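# Move bottle M9 from fridge bin to bench, close door

## Task

Find the bottle marked M9 among the four in the bin inside the refrigerator, lift it out and set it upright on the bench, keep the remaining three upright inside the refrigerator, and close the refrigerator door. If no bottle carries the marking M9, take none out, close the door, and press the CALL key on the operator panel until it latches down. Pressing CALL wrongly is permanent, so confirm the labels first.

## Robot and tools

Robot: two arms, left_arm and right_arm, each riding its own carriage (left_rail, right_rail) on one shared floor track that runs along y at x = 0. left_rail is always the carriage toward +y; the names do not match image sides. Each arm base sits at x = 0, y = its carriage's position_m, z = 0.04 m, facing +x. left_arm's fingers are rigid. right_arm's fingers can fold: grip with the outer quarter of the pads, and avoid pushing fingertips into surfaces unless fully closed.

Scene frame (used in results): fixed to the table, table top z = 0, +z up, +x the way the arms face, +y to their left. The table edge is at x = 0.17 m. Results report end_effector_position (m), end_effector_quat_wxyz and velocities (m/s, rad/s) in this frame. The gripper's fingers point along its own +z and open along its own y; the reported point lies between the closed pads.

ROW layout (shared by execute_actions and move): one list of 18 numbers, each -1 to 1, both arms always included: left dx, dy, dz, rx, ry, rz, left gripper position, force_limit, speed, then the same nine for the right arm. The six pose numbers are offsets, not a pose: they count from that arm's Hand target as it stood when the action or move began, expressed in that Hand target's own axes. 1.0 equals 0.6 m or 180 degrees; rx, ry, rz form one rotation vector. Every row in an action counts from the same start, so sending an offset again in a later call moves further. All six zero means stay at (or return to) the Hand target. Gripper numbers are absolute: position +1 = open 140 mm, about -0.8 = pads touching, -1 = close until blocked; force_limit -1 to +1 (roughly 14 N to 58 N on a slow close; faster closes squeeze harder); speed -1 to +1 (about 30 to 250 mm/s). To leave a gripper alone, repeat its last three numbers; 0 is a real command. The controller clips commanded orientation to 32 degrees from the measured one per step.

execute_actions(actions, cameras): runs actions in order. An action may hold "rows" (up to 15, one per 1/30 s step), "steps" (1 to 450, default 15, at least the row count), "until" and rail commands. After the last row the arms keep heading for that row's target. Ramp offsets gradually across rows for smooth motion. Rail commands: {"left_rail": {"position_m": ...}} is an absolute place on the track in m (left_rail -0.8 to 1.5, right_rail -1.5 to 0.8); speed_m_s 0.01 to 1; acceleration_factor 0.1 to 1 (times 1.6 m/s2); {"stop": true} brakes. Keep carriages at least 0.78 m apart. To drive, send position_m, then an action with "until": {"<rail>": {"position_status": ["!=", "moving"]}}. A row target travels with its carriage. "until" reads only rail fields, with comparisons "=", "!=", "<", "<=", ">", ">="; {"all": {"status": "ended"}} and {"any": {"status": "ended"}} also exist. cameras: list of names, ["all"], or []; an empty actions list returns all images.

move(target, speed, blend, stop_force, zero, blocking, cameras): straight-line gripper paths. target is one 18-number row or up to 15 rows, all offsets from the same starting Hand targets. speed in m/s, 0.002 to 3.6, default 0.25. blend in m for rounding corners in a list. stop_force in N, 3 to 120, ends an arm's path on a push; not reliable while the gripper rotates; omit it when backing off a contact. zero (with stop_force) re-zeroes before the move. blocking=false returns early; then call wait or stop before more rows or moves. Paths never avoid obstacles or the other arm; keep paths away from an arm's own base. The "move:" line reports done, off_target, moving, held or fault and which limits acted.

wait(seconds 0 to 10), stop() (brakes a running move), zoom_image(camera, region [x0, y0, x1, y1] in pixels, at most 504 by 504, on the newest image), zero_wrist_force(arm), finished_scene(scene 1) which is final.

Cameras: cam_high, cam_low, cam_bench_left, cam_bench_mid, cam_bench_right (each 672x504), cam_left_wrist, cam_right_wrist. Zoom to read bottle labels before deciding.

Results: Hand target is where the next offsets start from. Tool commands list current gripper commands. object_status: 0 moving, 1 blocked while opening, 2 blocked while closing (a grip), 3 reached position or pads met. position_measured is in counts (3 open, about 139 = 60 mm, 230 pads met). To grip harder, raise force_limit and change position from -1 to -0.98. Joint positions list rail (m) then six joints (rad); Joint torques include arm weight. Wrist force and torque are in the gripper's own axes, zeroed at start. Rail position_status: moving, done, contact_stop, time_out, stopped, stopped_with_arm, stopped_for_other_arm, stopped_for_other_carriage; position_answer taken or not_taken (resend once standing).

Avoid: anything falling or being set down off the table, including onto the track or metal strip; dropping or releasing a moving part; fast hits on the fridge, door or bench. About 150 N on an arm, or joint torque over its limit (130 N m for the big joints, 24.3 N m for wrist joints), stops that arm for 10 s. Arms or carriages touching each other can end the scene. Long stretched holds or pushes heat motors; MOTOR HOT warns before a brake stop. Loose objects may get nudged now and then.

Each tool is called after "Call:" as name(argument=value, ...), one argument or row to a line, values as JSON.

## Session

I'll start by looking at the scene.

Call:
execute_actions(
  actions=[],
)

Scene clock: 0.00 s.
left_arm: end_effector_position=(+0.3456, +1.3675, +0.5800) position_measured=3 object_status=3 end_effector_quat_wxyz=(+0.000, +0.000, +1.000, +0.000) | right_arm: end_effector_position=(+0.3456, -1.3090, +0.5800) position_measured=3 object_status=3 end_effector_quat_wxyz=(+0.000, +0.000, +1.000, +0.000)
Joint positions: left_arm=[1.34 -0.316 -1.725 0.971 -0.816 -1.571 -0.316] | right_arm=[-1.336 -0.316 -1.725 0.971 -0.816 -1.571 -0.316]
Joint velocities: within noise
Joint torques (N m): no reading
Wrist force (N): no reading
Wrist torque (N m): no reading
Wrist force, peak (N): no reading
Hand target: left_arm +0.3456, +1.3675, +0.5800; +0.000, +0.000, +1.000, +0.000 | right_arm +0.3456, -1.3090, +0.5800; +0.000, +0.000, +1.000, +0.000
Tool commands: left_gripper/position=+1.0 left_gripper/force_limit=+1.0 left_gripper/speed=+1.0 right_gripper/position=+1.0 right_gripper/force_limit=+1.0 right_gripper/speed=+1.0
left_rail: position_m=1.340 position_status=done
right_rail: position_m=-1.336 position_status=done

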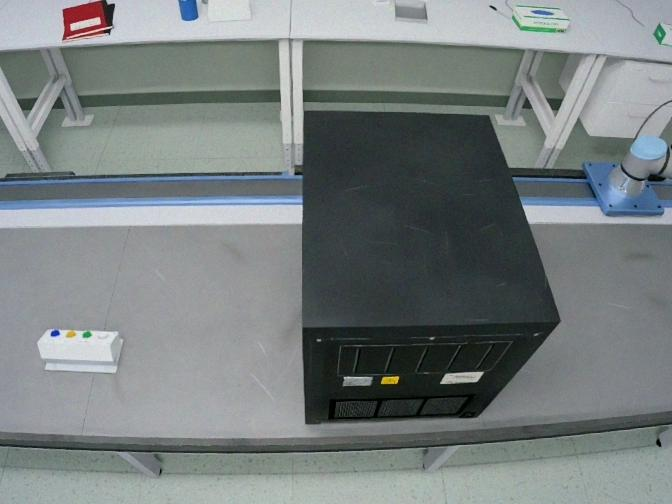

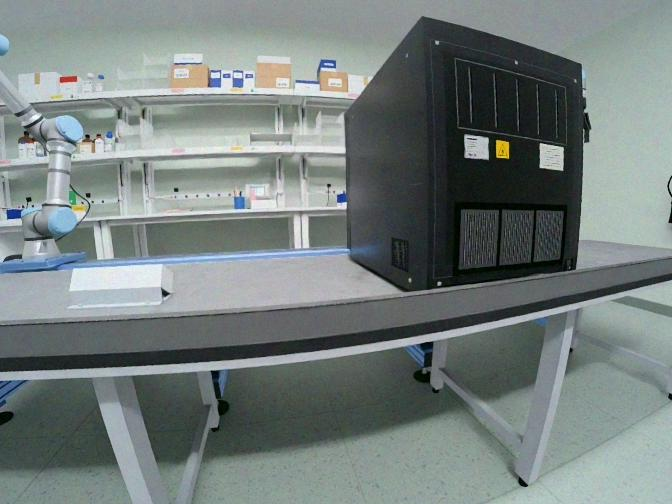

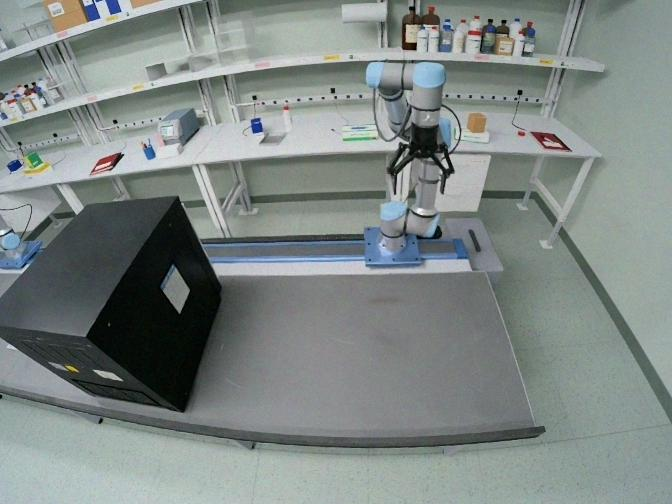

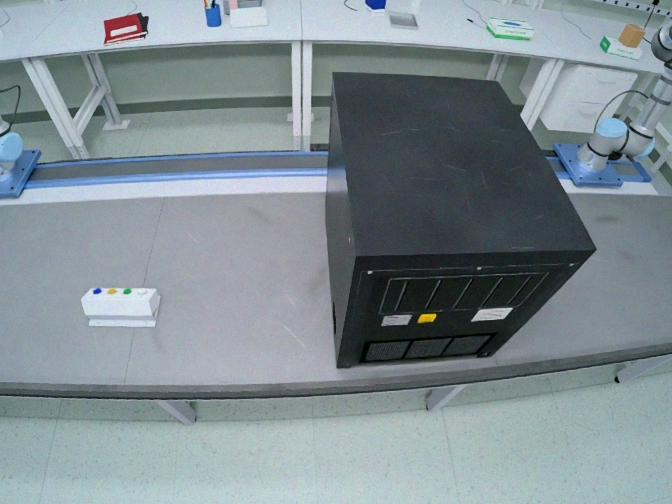

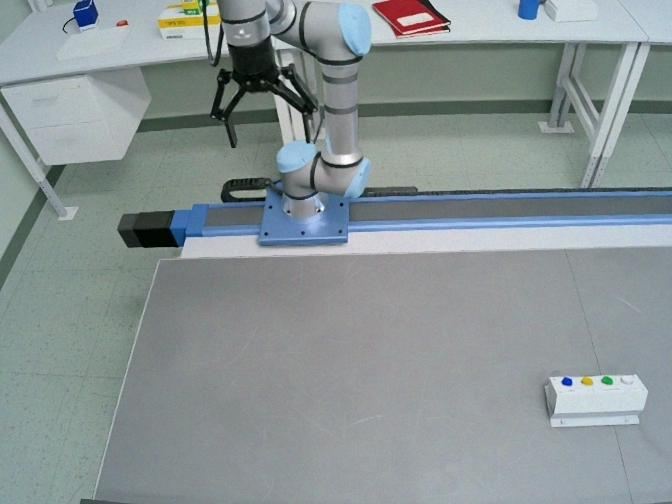

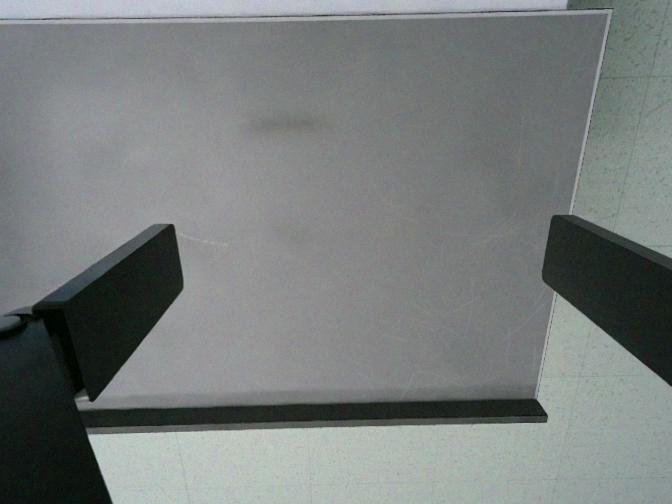

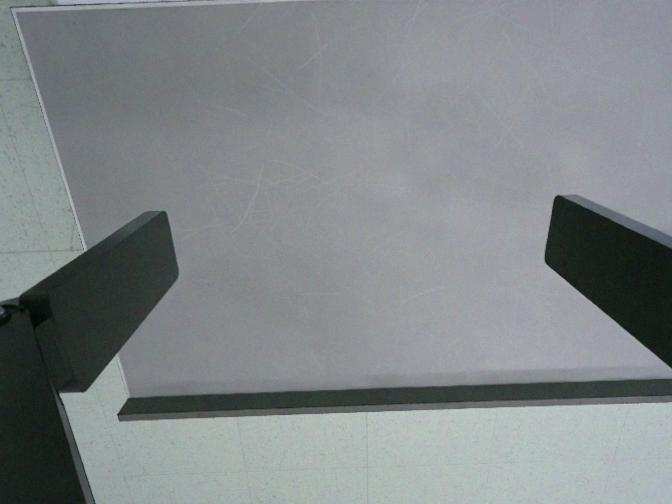

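Call:
move(
  target=[
    [0.1363, -0.4207, 0, 0, 0, 0.25, 1, 1, 1, 0, 0, 0, 0, 0, 0, 1, 1, 1],
    [0.5302, -0.6218, 0, 0, 0, 0.5, 1, 1, 1, 0, 0, 0, 0, 0, 0, 1, 1, 1],
    [0.8677, -0.5442, 0, 0, 0, 0.694, 1, 1, 1, 0, 0, 0, 0, 0, 0, 1, 1, 1],
  ],
  speed=0.25,
  blend=[0.05, 0.05, 0],
  cameras=["cam_left_wrist", "cam_bench_left"],
)

Scene clock: 211.97 s.
left_arm: end_effector_position=(-0.1750, +1.0410, +0.5800) position_measured=3 object_status=3 end_effector_quat_wxyz=(+0.000, +0.887, +0.462, +0.000) | right_arm: end_effector_position=(+0.3456, -1.3090, +0.5800) position_measured=3 object_status=3 end_effector_quat_wxyz=(+0.000, +0.000, +1.000, +0.000)
Joint positions: left_arm=[1.34 -2.494 -1.725 0.971 -0.816 -1.571 -0.314] | right_arm=[-1.336 -0.316 -1.725 0.971 -0.816 -1.571 -0.316]
Joint torques (N m): left_arm=[-8.59 -0.4 -26.05 -4.38 1.52 1.67] | right_arm=[1.54 -13.25 -16.72 -2.65 -0.02 -0.03]
Wrist force (N): left_arm=[0.3 -0.2 0.2] | right_arm=[0.0 0.1 0.1]
Wrist torque (N m): left_arm=[-0.03 -0.07 -0.06] | right_arm=[0.02 -0.01 -0.01]
Wrist force, peak (N): left_arm=[-0.8 -1.4 0.2] | right_arm=[-0.1 0.8 0.1]
Hand target: left_arm -0.1750, +1.0410, +0.5800; +0.000, +0.887, +0.462, +0.000 | right_arm +0.3456, -1.3090, +0.5800; +0.000, +0.000, +1.000, +0.000
Off the commanded pose: left_arm 0.000 m, 0 deg | right_arm 0.000 m, 0 deg.
left_rail: position_m=1.340 position_status=done
right_rail: position_m=-1.336 position_status=done
move: done
Images, in order (width x height): cam_bench_left 672x504, cam_left_wrist 672x504.

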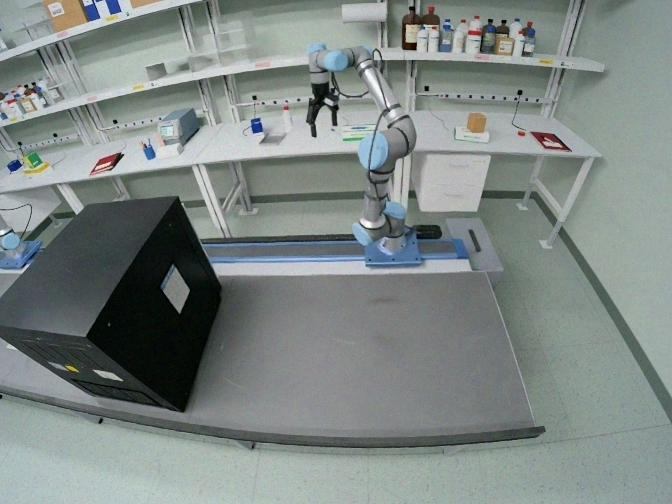

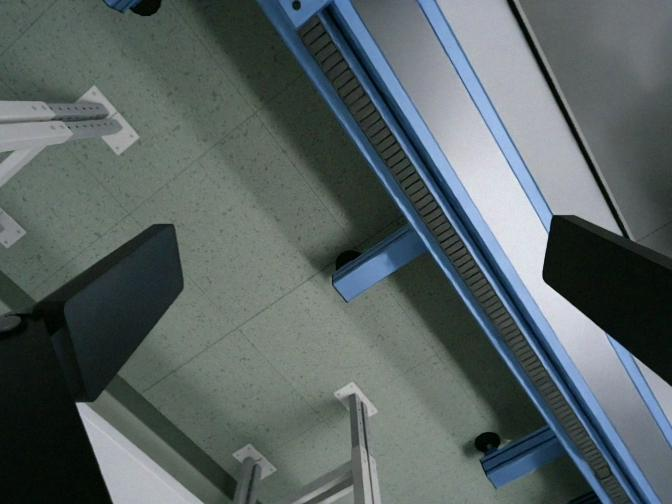

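Call:
move(
  target=[-0.4368, 0.3962, 0.1333, -0.458, 0.332, 0.458, 1, 1, 1, 0, 0, 0, 0, 0, 0, 1, 1, 1],
  speed=0.25,
  cameras=["cam_left_wrist", "cam_bench_left", "cam_high"],
)

Scene clock: 229.13 s.
left_arm: end_effector_position=(-0.1300, +0.6900, +0.5001) position_measured=3 object_status=3 end_effector_quat_wxyz=(+0.316, +0.633, -0.317, +0.632) | right_arm: end_effector_position=(+0.3456, -1.3090, +0.5800) position_measured=3 object_status=3 end_effector_quat_wxyz=(+0.000, +0.000, +1.000, +0.000)
Joint positions: left_arm=[1.34 -2.503 -1.418 1.494 -0.464 -0.005 0.389] | right_arm=[-1.336 -0.316 -1.725 0.971 -0.816 -1.571 -0.316]
Joint torques (N m): left_arm=[7.37 -17.95 -27.13 0.22 2.47 -1.21] | right_arm=[1.61 -13.17 -17.73 -2.72 0.03 -0.33]
Wrist force (N): left_arm=[0.4 0.7 3.2] | right_arm=[-0.3 0.3 -0.1]
Wrist torque (N m): left_arm=[0.23 -0.04 0.00] | right_arm=[0.06 0.05 0.00]
Wrist force, peak (N): left_arm=[-0.2 0.4 4.0] | right_arm=[-0.3 0.4 -0.4]
Hand target: left_arm -0.1301, +0.6900, +0.5000; +0.316, +0.632, -0.316, +0.633 | right_arm +0.3456, -1.3090, +0.5800; +0.000, +0.000, +1.000, +0.000
Off the commanded pose: left_arm 0.000 m, 0 deg | right_arm 0.000 m, 0 deg.
left_rail: position_m=1.340 position_status=done
right_rail: position_m=-1.336 position_status=done
move: done
Images, in order (width x height): cam_high 672x504, cam_bench_left 672x504, cam_left_wrist 672x504.

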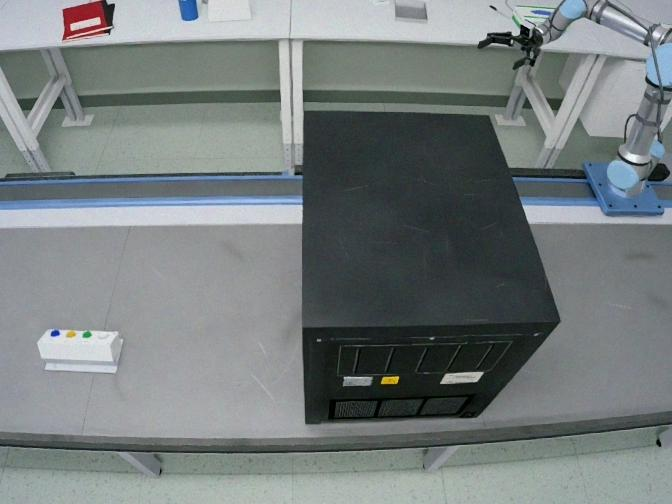

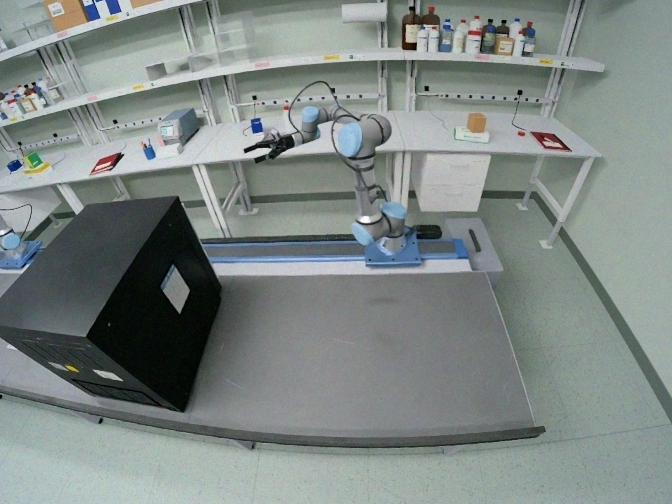

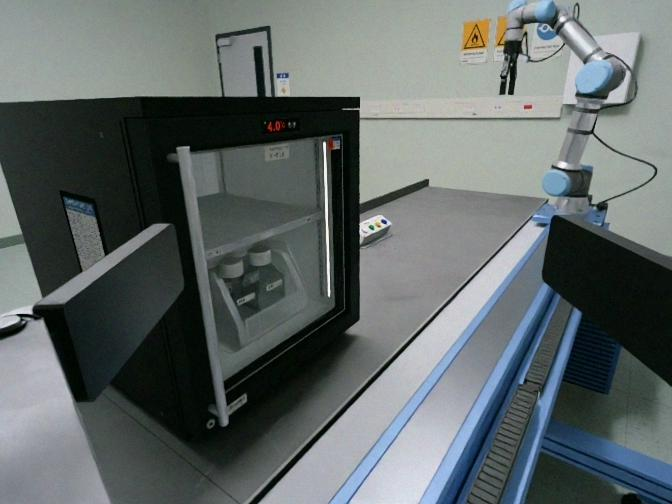

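Call:
zoom_image(
  camera="cam_left_wrist",
  region=[120, 90, 372, 442],
)

Call:
zoom_image(
  camera="cam_left_wrist",
  region=[190, 220, 320, 360],
)

Scaled by 1.432 from the camera's 672x504 image, which has a finer 960x720 frame.

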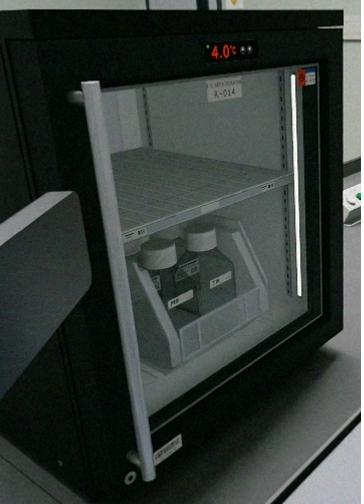

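Scaled by 3.600 from the camera's 672x504 image, which has a finer 960x720 frame.

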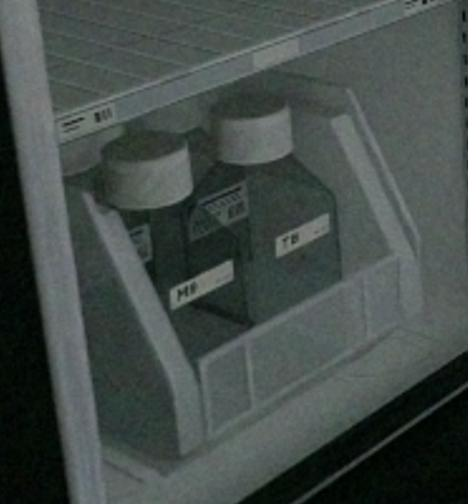

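Call:
move(
  target=[0, -0.16667, 0, 0, 0, 0, 1, 1, 1, 0, 0, 0, 0, 0, 0, 1, 1, 1],
  speed=0.2,
  cameras=["cam_left_wrist"],
)

Call:
move(
  target=[0.16667, 0, 0, 0, 0, 0, 1, 1, 1, 0, 0, 0, 0, 0, 0, 1, 1, 1],
  speed=0.2,
  cameras=["cam_left_wrist"],
)

Scene clock: 316.57 s.
left_arm: end_effector_position=(-0.0501, +0.7500, +0.5000) position_measured=3 object_status=3 end_effector_quat_wxyz=(+0.316, +0.633, -0.317, +0.632) | right_arm: end_effector_position=(+0.3456, -1.3090, +0.5800) position_measured=3 object_status=3 end_effector_quat_wxyz=(+0.000, +0.000, +1.000, +0.000)
Joint positions: left_arm=[1.34 -2.504 -1.638 1.717 -0.395 -0.006 0.316] | right_arm=[-1.336 -0.316 -1.725 0.971 -0.816 -1.571 -0.316]
Joint torques (N m): left_arm=[-7.51 -25.08 -29.84 0.51 -0.75 -1.46] | right_arm=[1.57 -13.44 -16.43 -2.56 0.16 -0.64]
Wrist force (N): left_arm=[0.1 0.6 3.2] | right_arm=[0.1 0.2 0.0]
Wrist torque (N m): left_arm=[0.21 0.01 0.01] | right_arm=[0.04 -0.03 0.00]
Wrist force, peak (N): left_arm=[0.4 2.1 3.1] | right_arm=[-0.4 0.5 -0.2]
Hand target: left_arm -0.0502, +0.7501, +0.5001; +0.316, +0.632, -0.316, +0.633 | right_arm +0.3456, -1.3090, +0.5800; +0.000, +0.000, +1.000, +0.000
Off the commanded pose: left_arm 0.000 m, 0 deg | right_arm 0.000 m, 0 deg.
left_rail: position_m=1.340 position_status=done
right_rail: position_m=-1.336 position_status=done
move: done
Images, in order (width x height): cam_left_wrist 672x504.

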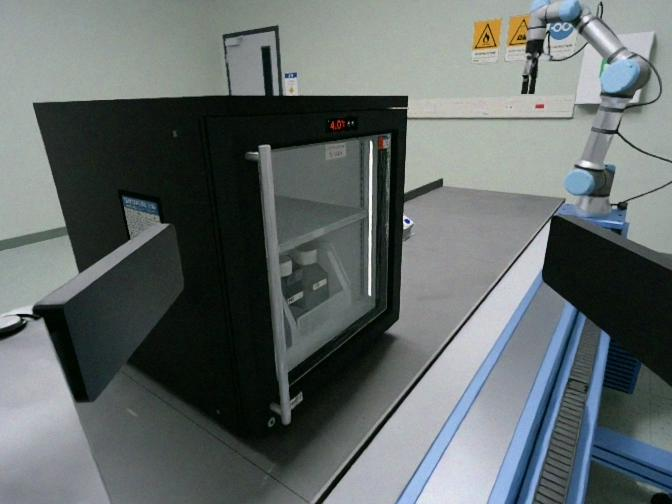

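Scene clock: 317.77 s.
left_arm: end_effector_position=(-0.0501, +0.7500, +0.6001) position_measured=3 object_status=3 end_effector_quat_wxyz=(+0.316, +0.633, -0.317, +0.632) | right_arm: end_effector_position=(+0.3456, -1.3090, +0.5800) position_measured=3 object_status=3 end_effector_quat_wxyz=(+0.000, +0.000, +1.000, +0.000)
Joint positions: left_arm=[1.34 -2.504 -1.661 1.497 -0.303 -0.006 0.468] | right_arm=[-1.336 -0.316 -1.725 0.971 -0.816 -1.571 -0.316]
Joint torques (N m): left_arm=[7.36 -6.39 -32.72 -0.01 -0.25 -1.37] | right_arm=[2.43 -13.61 -16.9 -2.5 0.17 -0.6]
Wrist force (N): left_arm=[0.1 0.3 3.3] | right_arm=[0.2 0.1 -0.1]
Wrist torque (N m): left_arm=[0.12 0.01 0.01] | right_arm=[0.02 -0.06 -0.01]
Wrist force, peak (N): left_arm=[-1.9 0.8 3.3] | right_arm=[0.4 0.2 -0.5]
Hand target: left_arm -0.0502, +0.7501, +0.6001; +0.316, +0.632, -0.316, +0.633 | right_arm +0.3456, -1.3090, +0.5800; +0.000, +0.000, +1.000, +0.000
Off the commanded pose: left_arm 0.000 m, 0 deg | right_arm 0.000 m, 0 deg.
left_rail: position_m=1.340 position_status=done
right_rail: position_m=-1.336 position_status=done
move: done
Images, in order (width x height): cam_left_wrist 672x504.

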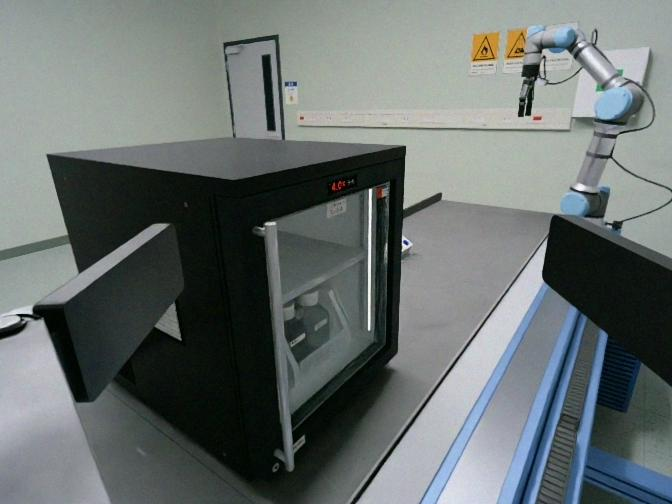

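Call:
zoom_image(
  camera="cam_left_wrist",
  region=[160, 130, 420, 325],
)

Call:
zoom_image(
  camera="cam_left_wrist",
  region=[180, 300, 440, 495],
)

Call:
zoom_image(
  camera="cam_left_wrist",
  region=[480, 10, 672, 250],
)

Scaled by 1.938 from the camera's 672x504 image, which has a finer 960x720 frame.

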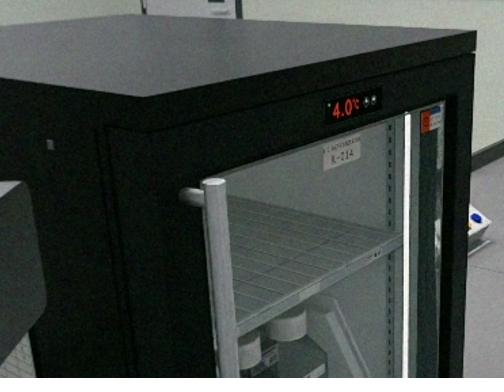

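Scaled by 1.938 from the camera's 672x504 image, which has a finer 960x720 frame.

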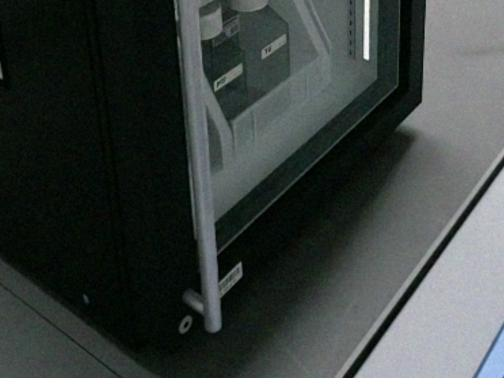

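Scaled by 2.100 from the camera's 672x504 image, which has a finer 960x720 frame.

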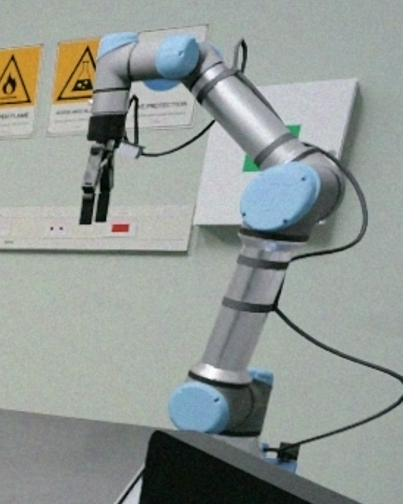

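Call:
execute_actions(
  actions=[
    {"left_rail": {"position_m": 0.9, "speed_m_s": 0.3, "acceleration_factor": 0.5}, "steps": 150, "until": {"left_rail": {"position_status": ["!=", "moving"]}}},
  ],
  cameras=["cam_left_wrist", "cam_bench_mid"],
)

Scene clock: 448.63 s.
left_arm: end_effector_position=(-0.0501, +0.3097, +0.6001) position_measured=3 object_status=3 end_effector_quat_wxyz=(+0.316, +0.633, -0.317, +0.632) | right_arm: end_effector_position=(+0.3456, -1.3090, +0.5800) position_measured=3 object_status=3 end_effector_quat_wxyz=(+0.000, +0.000, +1.000, +0.000)
Joint positions: left_arm=[0.9 -2.504 -1.655 1.488 -0.27 -0.006 0.438] | right_arm=[-1.336 -0.316 -1.725 0.971 -0.816 -1.571 -0.316]
Joint torques (N m): left_arm=[-5.32 -7.78 -30.02 0.42 -0.56 -1.21] | right_arm=[1.78 -13.42 -16.45 -2.45 0.19 -0.93]
Wrist force (N): left_arm=[0.2 0.6 3.3] | right_arm=[0.0 0.0 -0.1]
Wrist torque (N m): left_arm=[0.20 -0.01 0.01] | right_arm=[-0.01 -0.01 0.00]
Wrist force, peak (N): left_arm=[0.3 1.2 4.4] | right_arm=[0.1 0.7 0.0]
Hand target: left_arm -0.0502, +0.3098, +0.6001; +0.316, +0.632, -0.316, +0.633 | right_arm +0.3456, -1.3090, +0.5800; +0.000, +0.000, +1.000, +0.000
Tool commands: left_gripper/position=+1.0 left_gripper/force_limit=+1.0 left_gripper/speed=+1.0 right_gripper/position=+1.0 right_gripper/force_limit=+1.0 right_gripper/speed=+1.0
Off the commanded pose: left_arm 0.000 m, 0 deg | right_arm 0.000 m, 0 deg.
left_rail: position_m=0.900 speed_m_s=0.30 position_status=done
right_rail: position_m=-1.336 position_status=done
Images, in order (width x height): cam_bench_mid 672x504, cam_left_wrist 672x504.

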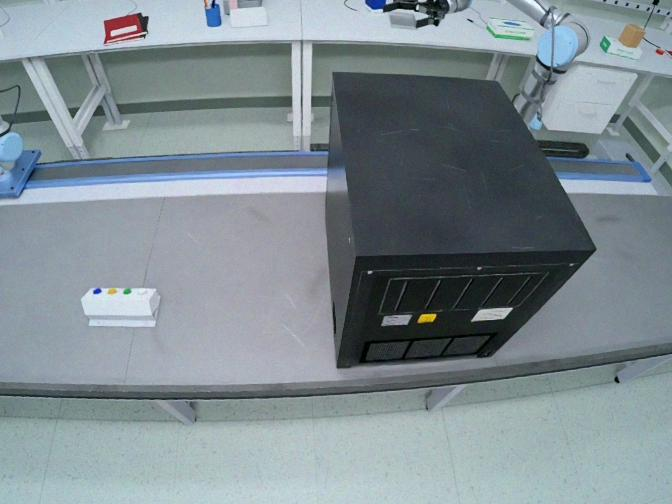

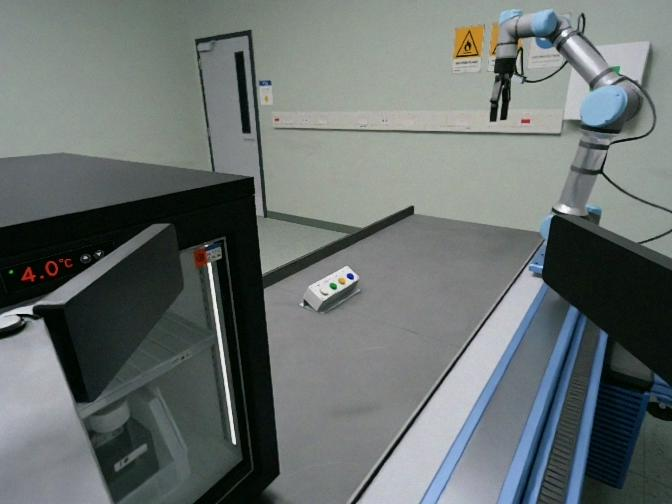

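Call:
move(
  target=[-0.5833, -0.19, 0.1633, 0.2952, 0, 0, 1, 1, 1, 0, 0, 0, 0, 0, 0, 1, 1, 1],
  speed=0.15,
  cameras=["cam_left_wrist", "cam_bench_mid"],
)

Scene clock: 472.10 s.
left_arm: end_effector_position=(+0.1000, +0.3000, +0.2503) position_measured=3 object_status=3 end_effector_quat_wxyz=(+0.000, +0.707, +0.000, +0.707) | right_arm: end_effector_position=(+0.3456, -1.3090, +0.5800) position_measured=3 object_status=3 end_effector_quat_wxyz=(+0.000, +0.000, +1.000, +0.000)
Joint positions: left_arm=[0.9 -2.12 -0.873 1.345 -0.471 -0.55 -0.001] | right_arm=[-1.336 -0.316 -1.725 0.971 -0.816 -1.571 -0.316]
Joint torques (N m): left_arm=[6.14 -33.34 -26.63 -0.2 -1.64 -1.21] | right_arm=[2.02 -14.94 -16.41 -2.66 0.43 -1.19]
Wrist force (N): left_arm=[0.0 0.7 3.7] | right_arm=[0.0 0.2 0.1]
Wrist torque (N m): left_arm=[0.21 0.04 0.00] | right_arm=[0.04 0.01 -0.01]
Wrist force, peak (N): left_arm=[-1.3 1.2 3.9] | right_arm=[-0.5 0.3 0.1]
Hand target: left_arm +0.1000, +0.3000, +0.2502; +0.000, +0.707, +0.000, +0.707 | right_arm +0.3456, -1.3090, +0.5800; +0.000, +0.000, +1.000, +0.000
Off the commanded pose: left_arm 0.000 m, 0 deg | right_arm 0.000 m, 0 deg.
left_rail: position_m=0.900 speed_m_s=0.30 position_status=done
right_rail: position_m=-1.336 position_status=done
move: done
Images, in order (width x height): cam_bench_mid 672x504, cam_left_wrist 672x504.

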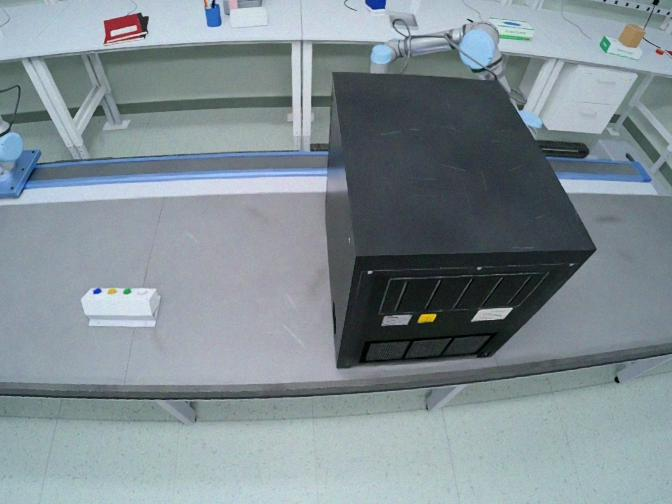

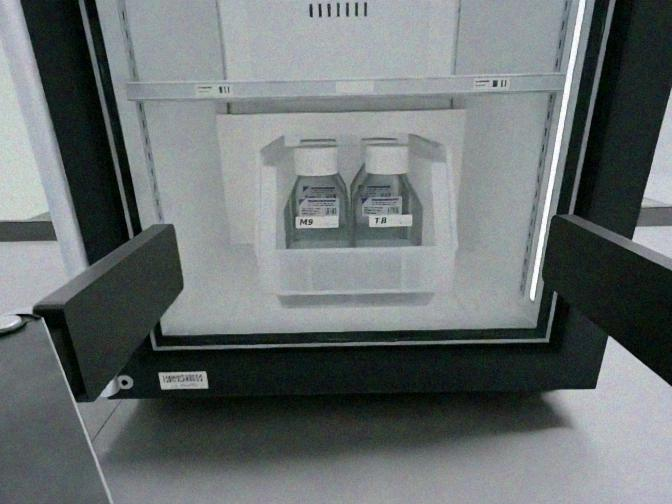

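Great view. Let me zoom in on the labels.

Call:
zoom_image(
  camera="cam_left_wrist",
  region=[270, 170, 450, 260],
)

Call:
zoom_image(
  camera="cam_left_wrist",
  region=[240, 110, 480, 310],
)

Scaled by 2.800 from the camera's 672x504 image, which has a finer 960x720 frame.

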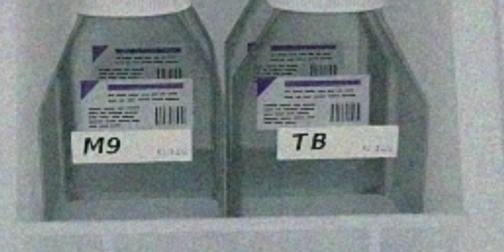

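Scaled by 2.100 from the camera's 672x504 image, which has a finer 960x720 frame.

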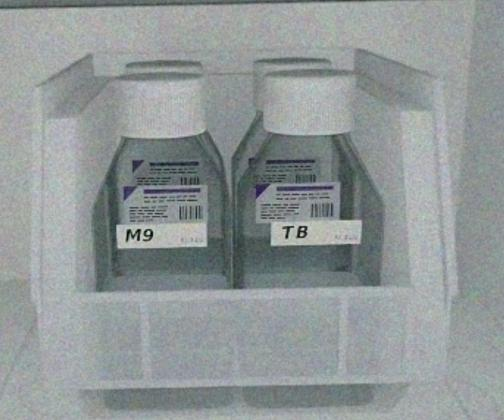

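Call:
move(
  target=[0.0833, -0.3417, 0.05, 0, 0, 0, 1, 1, 1, 0, 0, 0, 0, 0, 0, 1, 1, 1],
  speed=0.15,
  cameras=["cam_left_wrist"],
)

Scene clock: 617.23 s.
left_arm: end_effector_position=(+0.1297, +0.5050, +0.3002) position_measured=3 object_status=3 end_effector_quat_wxyz=(+0.000, +0.707, +0.000, +0.707) | right_arm: end_effector_position=(+0.3456, -1.3090, +0.5800) position_measured=3 object_status=3 end_effector_quat_wxyz=(+0.000, +0.000, +1.000, +0.000)
Joint positions: left_arm=[0.9 -2.312 -1.361 1.952 -0.59 -0.743 -0.001] | right_arm=[-1.336 -0.316 -1.725 0.971 -0.816 -1.571 -0.316]
Joint torques (N m): left_arm=[-7.92 -40.36 -6.56 3.27 -1.41 1.68] | right_arm=[1.97 -14.97 -16.78 -2.58 0.34 -1.13]
Wrist force (N): left_arm=[0.2 0.7 3.1] | right_arm=[-0.3 0.3 0.1]
Wrist torque (N m): left_arm=[0.21 0.01 -0.15] | right_arm=[0.06 0.05 -0.01]
Wrist force, peak (N): left_arm=[-0.8 1.7 3.5] | right_arm=[-0.7 0.6 -0.1]
Hand target: left_arm +0.1297, +0.5051, +0.3002; +0.000, +0.707, +0.000, +0.707 | right_arm +0.3456, -1.3090, +0.5800; +0.000, +0.000, +1.000, +0.000
Off the commanded pose: left_arm 0.000 m, 0 deg | right_arm 0.000 m, 0 deg.
left_rail: position_m=0.900 speed_m_s=0.30 position_status=done
right_rail: position_m=-1.336 position_status=done
move: done
Images, in order (width x height): cam_left_wrist 672x504.

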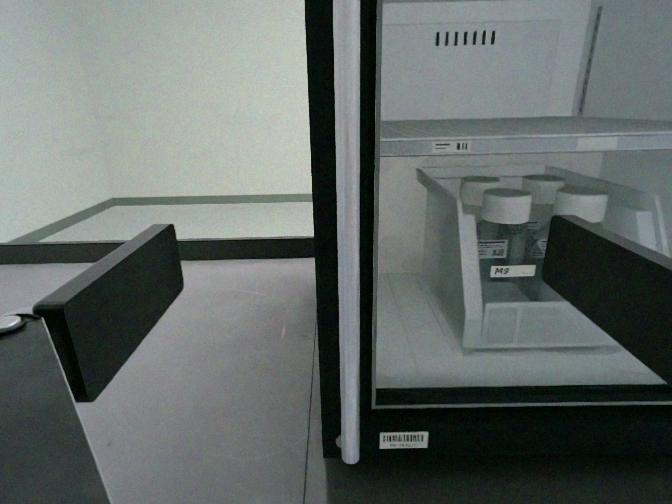

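Call:
zoom_image(
  camera="cam_left_wrist",
  region=[420, 130, 640, 300],
)

Call:
zoom_image(
  camera="cam_left_wrist",
  region=[480, 230, 560, 300],
)

Call:
zoom_image(
  camera="cam_left_wrist",
  region=[290, 160, 430, 330],
)

Scaled by 2.291 from the camera's 672x504 image, which has a finer 960x720 frame.

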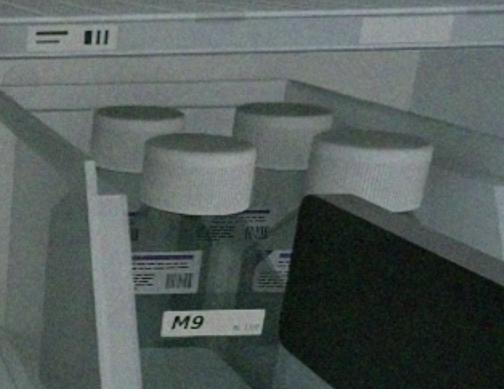

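Scaled by 6.300 from the camera's 672x504 image, which has a finer 960x720 frame.

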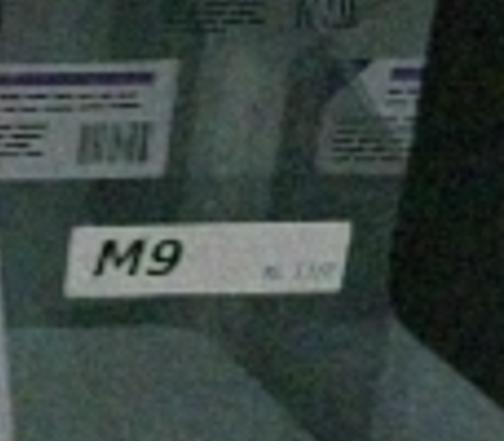

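Scaled by 2.965 from the camera's 672x504 image, which has a finer 960x720 frame.

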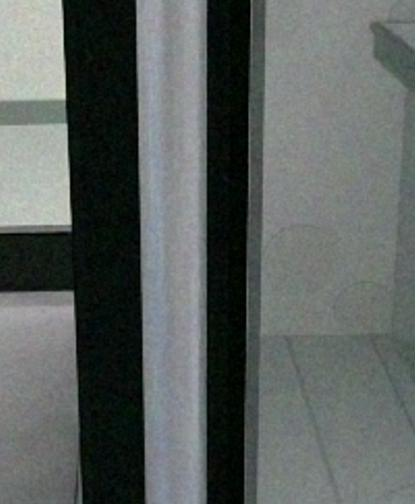

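Call:
move(
  target=[0, 0, 0.1588, 0, 0, 0, 1, 1, 1, 0, 0, 0, 0, 0, 0, 1, 1, 1],
  speed=0.06,
  stop_force=15,
  cameras=["cam_left_wrist"],
)

Scene clock: 662.17 s.
left_arm: end_effector_position=(+0.2250, +0.5051, +0.3003) position_measured=3 object_status=3 end_effector_quat_wxyz=(+0.000, +0.707, +0.000, +0.707) | right_arm: end_effector_position=(+0.3456, -1.3090, +0.5800) position_measured=3 object_status=3 end_effector_quat_wxyz=(+0.000, +0.000, +1.000, +0.000)
Joint positions: left_arm=[0.9 -2.121 -1.43 2.036 -0.605 -0.551 -0.001] | right_arm=[-1.336 -0.316 -1.725 0.971 -0.816 -1.571 -0.316]
Joint torques (N m): left_arm=[7.24 -36.15 -7.97 -0.15 1.68 -0.06] | right_arm=[1.6 -15.39 -16.85 -2.48 0.6 -1.68]
Wrist force (N): left_arm=[0.4 0.6 3.5] | right_arm=[-0.1 0.4 -0.1]
Wrist torque (N m): left_arm=[0.20 -0.03 -0.12] | right_arm=[0.07 0.02 -0.01]
Wrist force, peak (N): left_arm=[0.1 0.8 4.1] | right_arm=[0.2 0.7 0.1]
Hand target: left_arm +0.2250, +0.5051, +0.3003; +0.000, +0.707, +0.000, +0.707 | right_arm +0.3456, -1.3090, +0.5800; +0.000, +0.000, +1.000, +0.000
Off the commanded pose: left_arm 0.000 m, 0 deg | right_arm 0.000 m, 0 deg.
left_rail: position_m=0.900 speed_m_s=0.30 position_status=done
right_rail: position_m=-1.336 position_status=done
move: done
Images, in order (width x height): cam_left_wrist 672x504.

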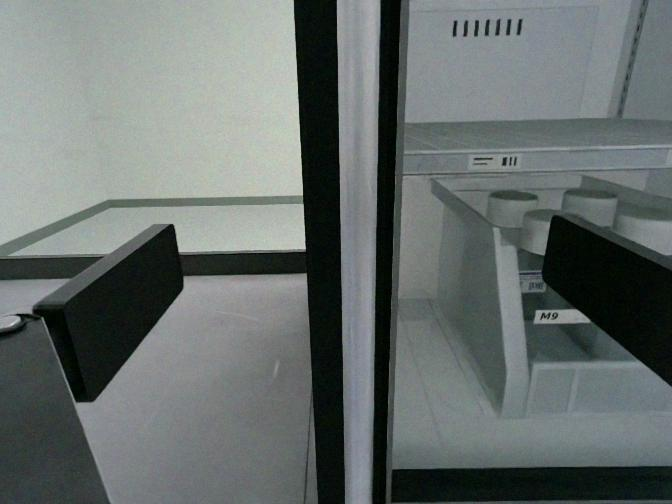

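Call:
zoom_image(
  camera="cam_left_wrist",
  region=[290, 160, 430, 330],
)

Scaled by 2.965 from the camera's 672x504 image, which has a finer 960x720 frame.

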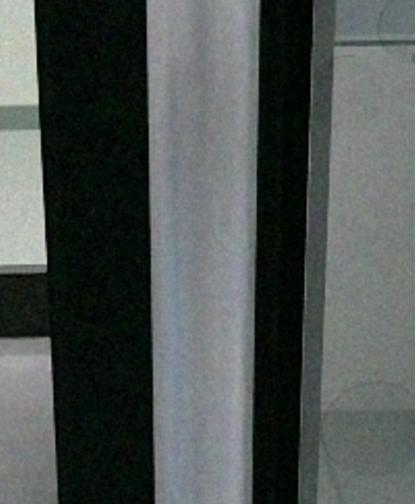

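Call:
execute_actions(
  actions=[
    {"rows": [[0,0,0,0,0,0,-0.2,-1,-1, 0,0,0,0,0,0,1,1,1]], "steps": 120},
  ],
  cameras=["cam_left_wrist"],
)

Scene clock: 693.77 s.
left_arm: end_effector_position=(+0.2250, +0.5051, +0.3003) position_measured=154 object_status=3 end_effector_quat_wxyz=(+0.000, +0.707, +0.000, +0.707) | right_arm: end_effector_position=(+0.3456, -1.3090, +0.5800) position_measured=3 object_status=3 end_effector_quat_wxyz=(+0.000, +0.000, +1.000, +0.000)
Joint positions: left_arm=[0.9 -2.121 -1.43 2.036 -0.605 -0.551 -0.001] | right_arm=[-1.336 -0.316 -1.725 0.971 -0.816 -1.571 -0.316]
Joint torques (N m): left_arm=[7.31 -36.41 -8.11 0 1.52 0.73] | right_arm=[0.88 -15.34 -15.87 -2.72 0.96 -1.69]
Wrist force (N): left_arm=[0.2 0.7 3.3] | right_arm=[-0.1 0.3 -0.1]
Wrist torque (N m): left_arm=[0.22 -0.05 -0.12] | right_arm=[0.06 0.00 -0.01]
Wrist force, peak (N): left_arm=[0.0 0.7 3.8] | right_arm=[-0.3 0.4 -0.5]
Hand target: left_arm +0.2250, +0.5051, +0.3003; +0.000, +0.707, +0.000, +0.707 | right_arm +0.3456, -1.3090, +0.5800; +0.000, +0.000, +1.000, +0.000
Off the commanded pose: left_arm 0.000 m, 0 deg | right_arm 0.000 m, 0 deg.
left_rail: position_m=0.900 speed_m_s=0.30 position_status=done
right_rail: position_m=-1.336 position_status=done
Images, in order (width x height): cam_left_wrist 672x504.

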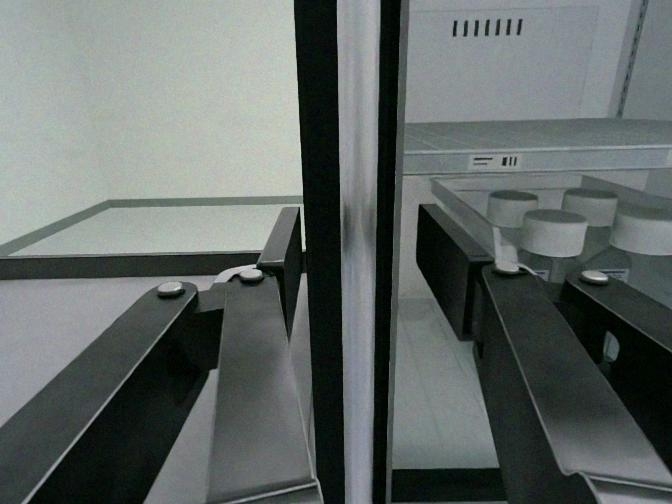

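Call:
move(
  target=[0, 0, 0.05, 0, 0, 0, -0.2, -1, -1, 0, 0, 0, 0, 0, 0, 1, 1, 1],
  speed=0.015,
  stop_force=6,
  cameras=["cam_left_wrist"],
)

Scene clock: 705.93 s.
left_arm: end_effector_position=(+0.2505, +0.5052, +0.3003) position_measured=154 object_status=3 end_effector_quat_wxyz=(+0.000, +0.707, +0.000, +0.707) | right_arm: end_effector_position=(+0.3456, -1.3090, +0.5800) position_measured=3 object_status=3 end_effector_quat_wxyz=(+0.000, +0.000, +1.000, +0.000)
Joint positions: left_arm=[0.9 -2.063 -1.441 2.049 -0.607 -0.493 -0.001] | right_arm=[-1.336 -0.316 -1.725 0.971 -0.816 -1.571 -0.316]
Joint torques (N m): left_arm=[-6.53 -10.56 -24.38 2.68 -1.28 -0.94] | right_arm=[2.41 -16.83 -14.55 -2.68 0.72 -1.64]
Wrist force (N): left_arm=[1.1 0.5 0.5] | right_arm=[0.0 0.4 -0.1]
Wrist torque (N m): left_arm=[0.33 0.02 -0.07] | right_arm=[0.09 -0.02 0.00]
Wrist force, peak (N): left_arm=[1.8 -0.8 -22.2] | right_arm=[0.2 0.7 -0.2]
Hand target: left_arm +0.2505, +0.5052, +0.3003; +0.000, +0.707, +0.000, +0.707 (not the last commanded pose) | right_arm +0.3456, -1.3090, +0.5800; +0.000, +0.000, +1.000, +0.000
Off the commanded pose: left_arm 0.005 m, 0 deg | right_arm 0.000 m, 0 deg.
left_rail: position_m=0.900 speed_m_s=0.30 position_status=done
right_rail: position_m=-1.336 position_status=done
move: contact (left_arm)
Images, in order (width x height): cam_left_wrist 672x504.

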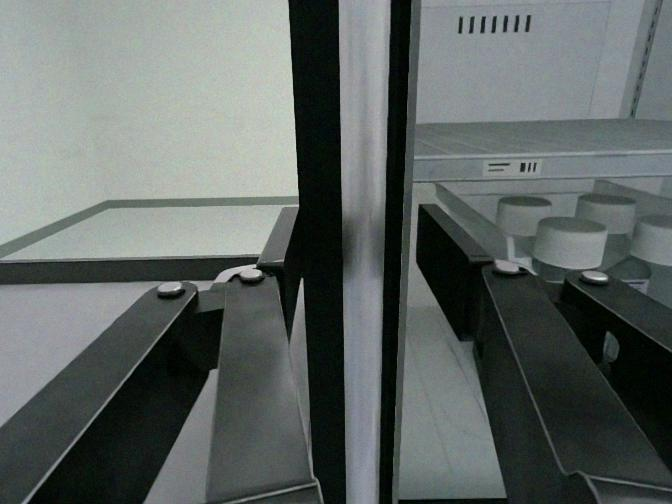

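Call:
zoom_image(
  camera="cam_left_wrist",
  region=[260, 160, 460, 360],
)

Scaled by 2.520 from the camera's 672x504 image, which has a finer 960x720 frame.

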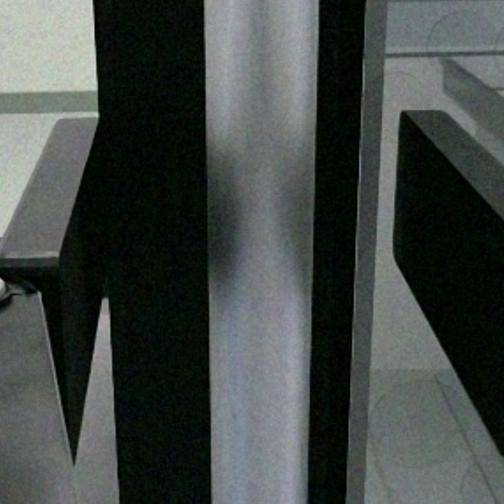

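Call:
execute_actions(
  actions=[
    {"rows": [[0,0,-0.005,0,0,0,-0.2,-1,-1, 0,0,0,0,0,0,1,1,1]], "steps": 30},
    {"rows": [[0,0,0,0,0,0,-1,0,-1, 0,0,0,0,0,0,1,1,1]], "steps": 90},
  ],
  cameras=["cam_left_wrist"],
)

Scene clock: 729.30 s.
left_arm: end_effector_position=(+0.2475, +0.5052, +0.3003) position_measured=210 object_status=2 end_effector_quat_wxyz=(+0.000, +0.707, +0.000, +0.707) | right_arm: end_effector_position=(+0.3456, -1.3090, +0.5800) position_measured=3 object_status=3 end_effector_quat_wxyz=(+0.000, +0.000, +1.000, +0.000)
Joint positions: left_arm=[0.9 -2.07 -1.439 2.048 -0.607 -0.5 -0.001] | right_arm=[-1.336 -0.316 -1.725 0.971 -0.816 -1.571 -0.316]
Joint torques (N m): left_arm=[-7.56 -10.84 -23.77 -1.22 9.18 0.78] | right_arm=[0.78 -16.5 -14.63 -2.55 0.84 -1.71]
Wrist force (N): left_arm=[-1.5 -22.4 -8.0] | right_arm=[-0.2 0.3 0.0]
Wrist torque (N m): left_arm=[0.34 -0.01 -0.17] | right_arm=[0.05 0.03 0.00]
Wrist force, peak (N): left_arm=[-1.3 -22.6 -8.0] | right_arm=[0.4 0.6 0.1]
Hand target: left_arm +0.2475, +0.5052, +0.3003; +0.000, +0.707, +0.000, +0.707 | right_arm +0.3456, -1.3090, +0.5800; +0.000, +0.000, +1.000, +0.000
Off the commanded pose: left_arm 0.000 m, 0 deg | right_arm 0.000 m, 0 deg.
left_rail: position_m=0.900 speed_m_s=0.30 position_status=done
right_rail: position_m=-1.336 position_status=done
Images, in order (width x height): cam_left_wrist 672x504.

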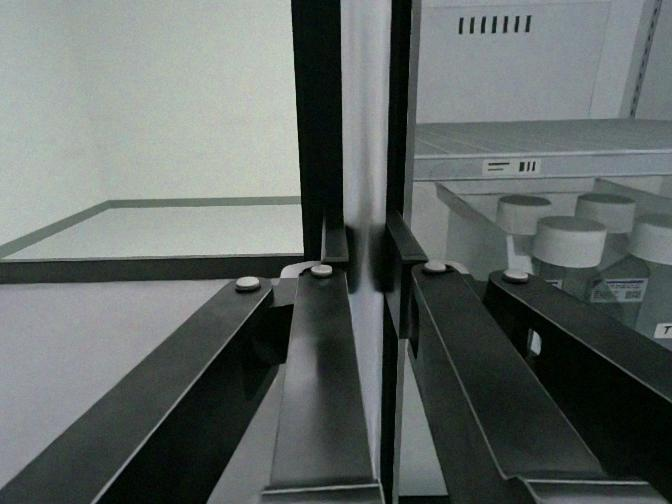

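Call:
move(
  target=[0, 0.0025, -0.02, 0, 0, 0, -1, 0, -1, 0, 0, 0, 0, 0, 0, 1, 1, 1],
  speed=0.02,
  stop_force=50,
  cameras=["cam_left_wrist"],
)

Scene clock: 745.83 s.
left_arm: end_effector_position=(+0.2355, +0.5037, +0.3003) position_measured=210 object_status=2 end_effector_quat_wxyz=(+0.000, +0.707, +0.000, +0.707) | right_arm: end_effector_position=(+0.3456, -1.3090, +0.5800) position_measured=3 object_status=3 end_effector_quat_wxyz=(+0.000, +0.000, +1.000, +0.000)
Joint positions: left_arm=[0.9 -2.096 -1.431 2.038 -0.605 -0.526 -0.001] | right_arm=[-1.336 -0.316 -1.725 0.971 -0.816 -1.571 -0.316]
Joint torques (N m): left_arm=[-13.16 -10 -31.33 1.12 6.02 0.78] | right_arm=[1.58 -16.13 -14.29 -2.37 1.21 -1.99]
Wrist force (N): left_arm=[-1.2 -21.6 3.1] | right_arm=[0.2 0.1 -0.5]
Wrist torque (N m): left_arm=[0.50 -0.02 -0.17] | right_arm=[0.01 -0.05 0.00]
Wrist force, peak (N): left_arm=[-1.0 -19.0 22.3] | right_arm=[-0.1 0.6 -0.3]
Hand target: left_arm +0.2355, +0.5037, +0.3003; +0.000, +0.707, +0.000, +0.707 | right_arm +0.3456, -1.3090, +0.5800; +0.000, +0.000, +1.000, +0.000
Off the commanded pose: left_arm 0.000 m, 0 deg | right_arm 0.000 m, 0 deg.
left_rail: position_m=0.900 speed_m_s=0.30 position_status=done
right_rail: position_m=-1.336 position_status=done
move: done
Images, in order (width x height): cam_left_wrist 672x504.

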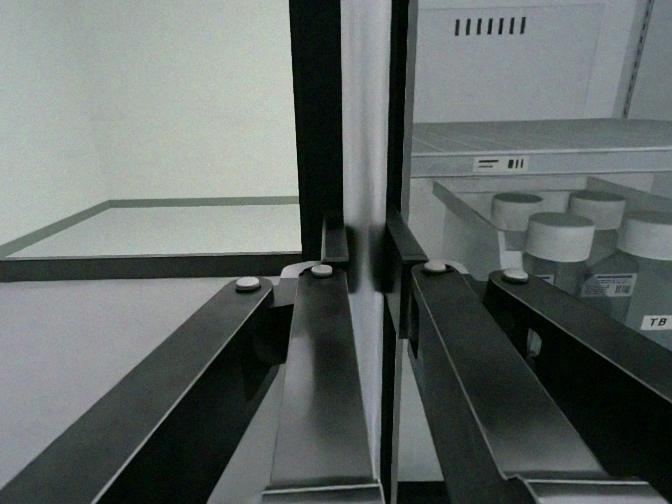

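Call:
move(
  target=[0, 0.0203, -0.0973, 0.0222, 0, 0, -1, 0, -1, 0, 0, 0, 0, 0, 0, 1, 1, 1],
  speed=0.03,
  stop_force=60,
  cameras=["cam_left_wrist"],
)

Scene clock: 764.63 s.
left_arm: end_effector_position=(+0.1771, +0.4914, +0.3002) position_measured=210 object_status=2 end_effector_quat_wxyz=(-0.025, +0.706, +0.025, +0.707) | right_arm: end_effector_position=(+0.3456, -1.3090, +0.5800) position_measured=3 object_status=3 end_effector_quat_wxyz=(+0.000, +0.000, +1.000, +0.000)
Joint positions: left_arm=[0.9 -2.171 -1.327 1.907 -0.58 -0.671 -0.001] | right_arm=[-1.336 -0.316 -1.725 0.971 -0.816 -1.571 -0.316]
Joint torques (N m): left_arm=[-10.12 -13.62 -28.98 0.78 5.75 -0.63] | right_arm=[2.09 -17.46 -13.69 -2.37 1.24 -1.71]
Wrist force (N): left_arm=[4.5 -20.6 1.4] | right_arm=[0.0 -0.2 -0.2]
Wrist torque (N m): left_arm=[0.55 -0.13 -0.15] | right_arm=[-0.04 -0.02 0.00]
Wrist force, peak (N): left_arm=[-0.1 -35.0 0.4] | right_arm=[-0.5 0.4 -0.4]
Hand target: left_arm +0.1771, +0.4914, +0.3002; -0.025, +0.706, +0.025, +0.707 | right_arm +0.3456, -1.3090, +0.5800; +0.000, +0.000, +1.000, +0.000
Off the commanded pose: left_arm 0.000 m, 0 deg | right_arm 0.000 m, 0 deg.
left_rail: position_m=0.900 speed_m_s=0.30 position_status=done
right_rail: position_m=-1.336 position_status=done
move: done
Images, in order (width x height): cam_left_wrist 672x504.

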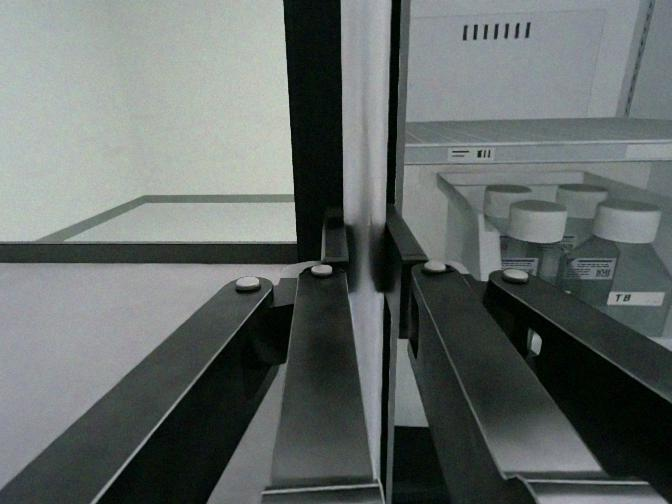

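Call:
move(
  target=[0, 0.0347, -0.1193, 0.0278, 0, 0, -1, 0, -1, 0, 0, 0, 0, 0, 0, 1, 1, 1],
  speed=0.04,
  stop_force=60,
)

Scene clock: 779.80 s.
left_arm: end_effector_position=(+0.1072, +0.4656, +0.3002) position_measured=210 object_status=2 end_effector_quat_wxyz=(-0.056, +0.705, +0.056, +0.705) | right_arm: end_effector_position=(+0.3456, -1.3090, +0.5800) position_measured=3 object_status=3 end_effector_quat_wxyz=(+0.000, +0.000, +1.000, +0.000)
Joint positions: left_arm=[0.9 -2.221 -1.171 1.69 -0.517 -0.808 -0.001] | right_arm=[-1.336 -0.316 -1.725 0.971 -0.816 -1.571 -0.316]
Joint torques (N m): left_arm=[-7.71 -19.35 -27.08 0.91 2.77 -0.81] | right_arm=[0.65 -16.11 -13.85 -2.42 1.18 -1.76]
Wrist force (N): left_arm=[8.5 -11.7 2.2] | right_arm=[0.1 0.3 -0.1]
Wrist torque (N m): left_arm=[0.55 -0.21 -0.14] | right_arm=[0.06 -0.02 -0.01]
Wrist force, peak (N): left_arm=[9.0 -34.8 -3.6] | right_arm=[-0.5 0.3 -0.2]
Hand target: left_arm +0.1072, +0.4656, +0.3002; -0.056, +0.705, +0.056, +0.705 | right_arm +0.3456, -1.3090, +0.5800; +0.000, +0.000, +1.000, +0.000
Off the commanded pose: left_arm 0.000 m, 0 deg | right_arm 0.000 m, 0 deg.
left_rail: position_m=0.900 speed_m_s=0.30 position_status=done
right_rail: position_m=-1.336 position_status=done
move: done


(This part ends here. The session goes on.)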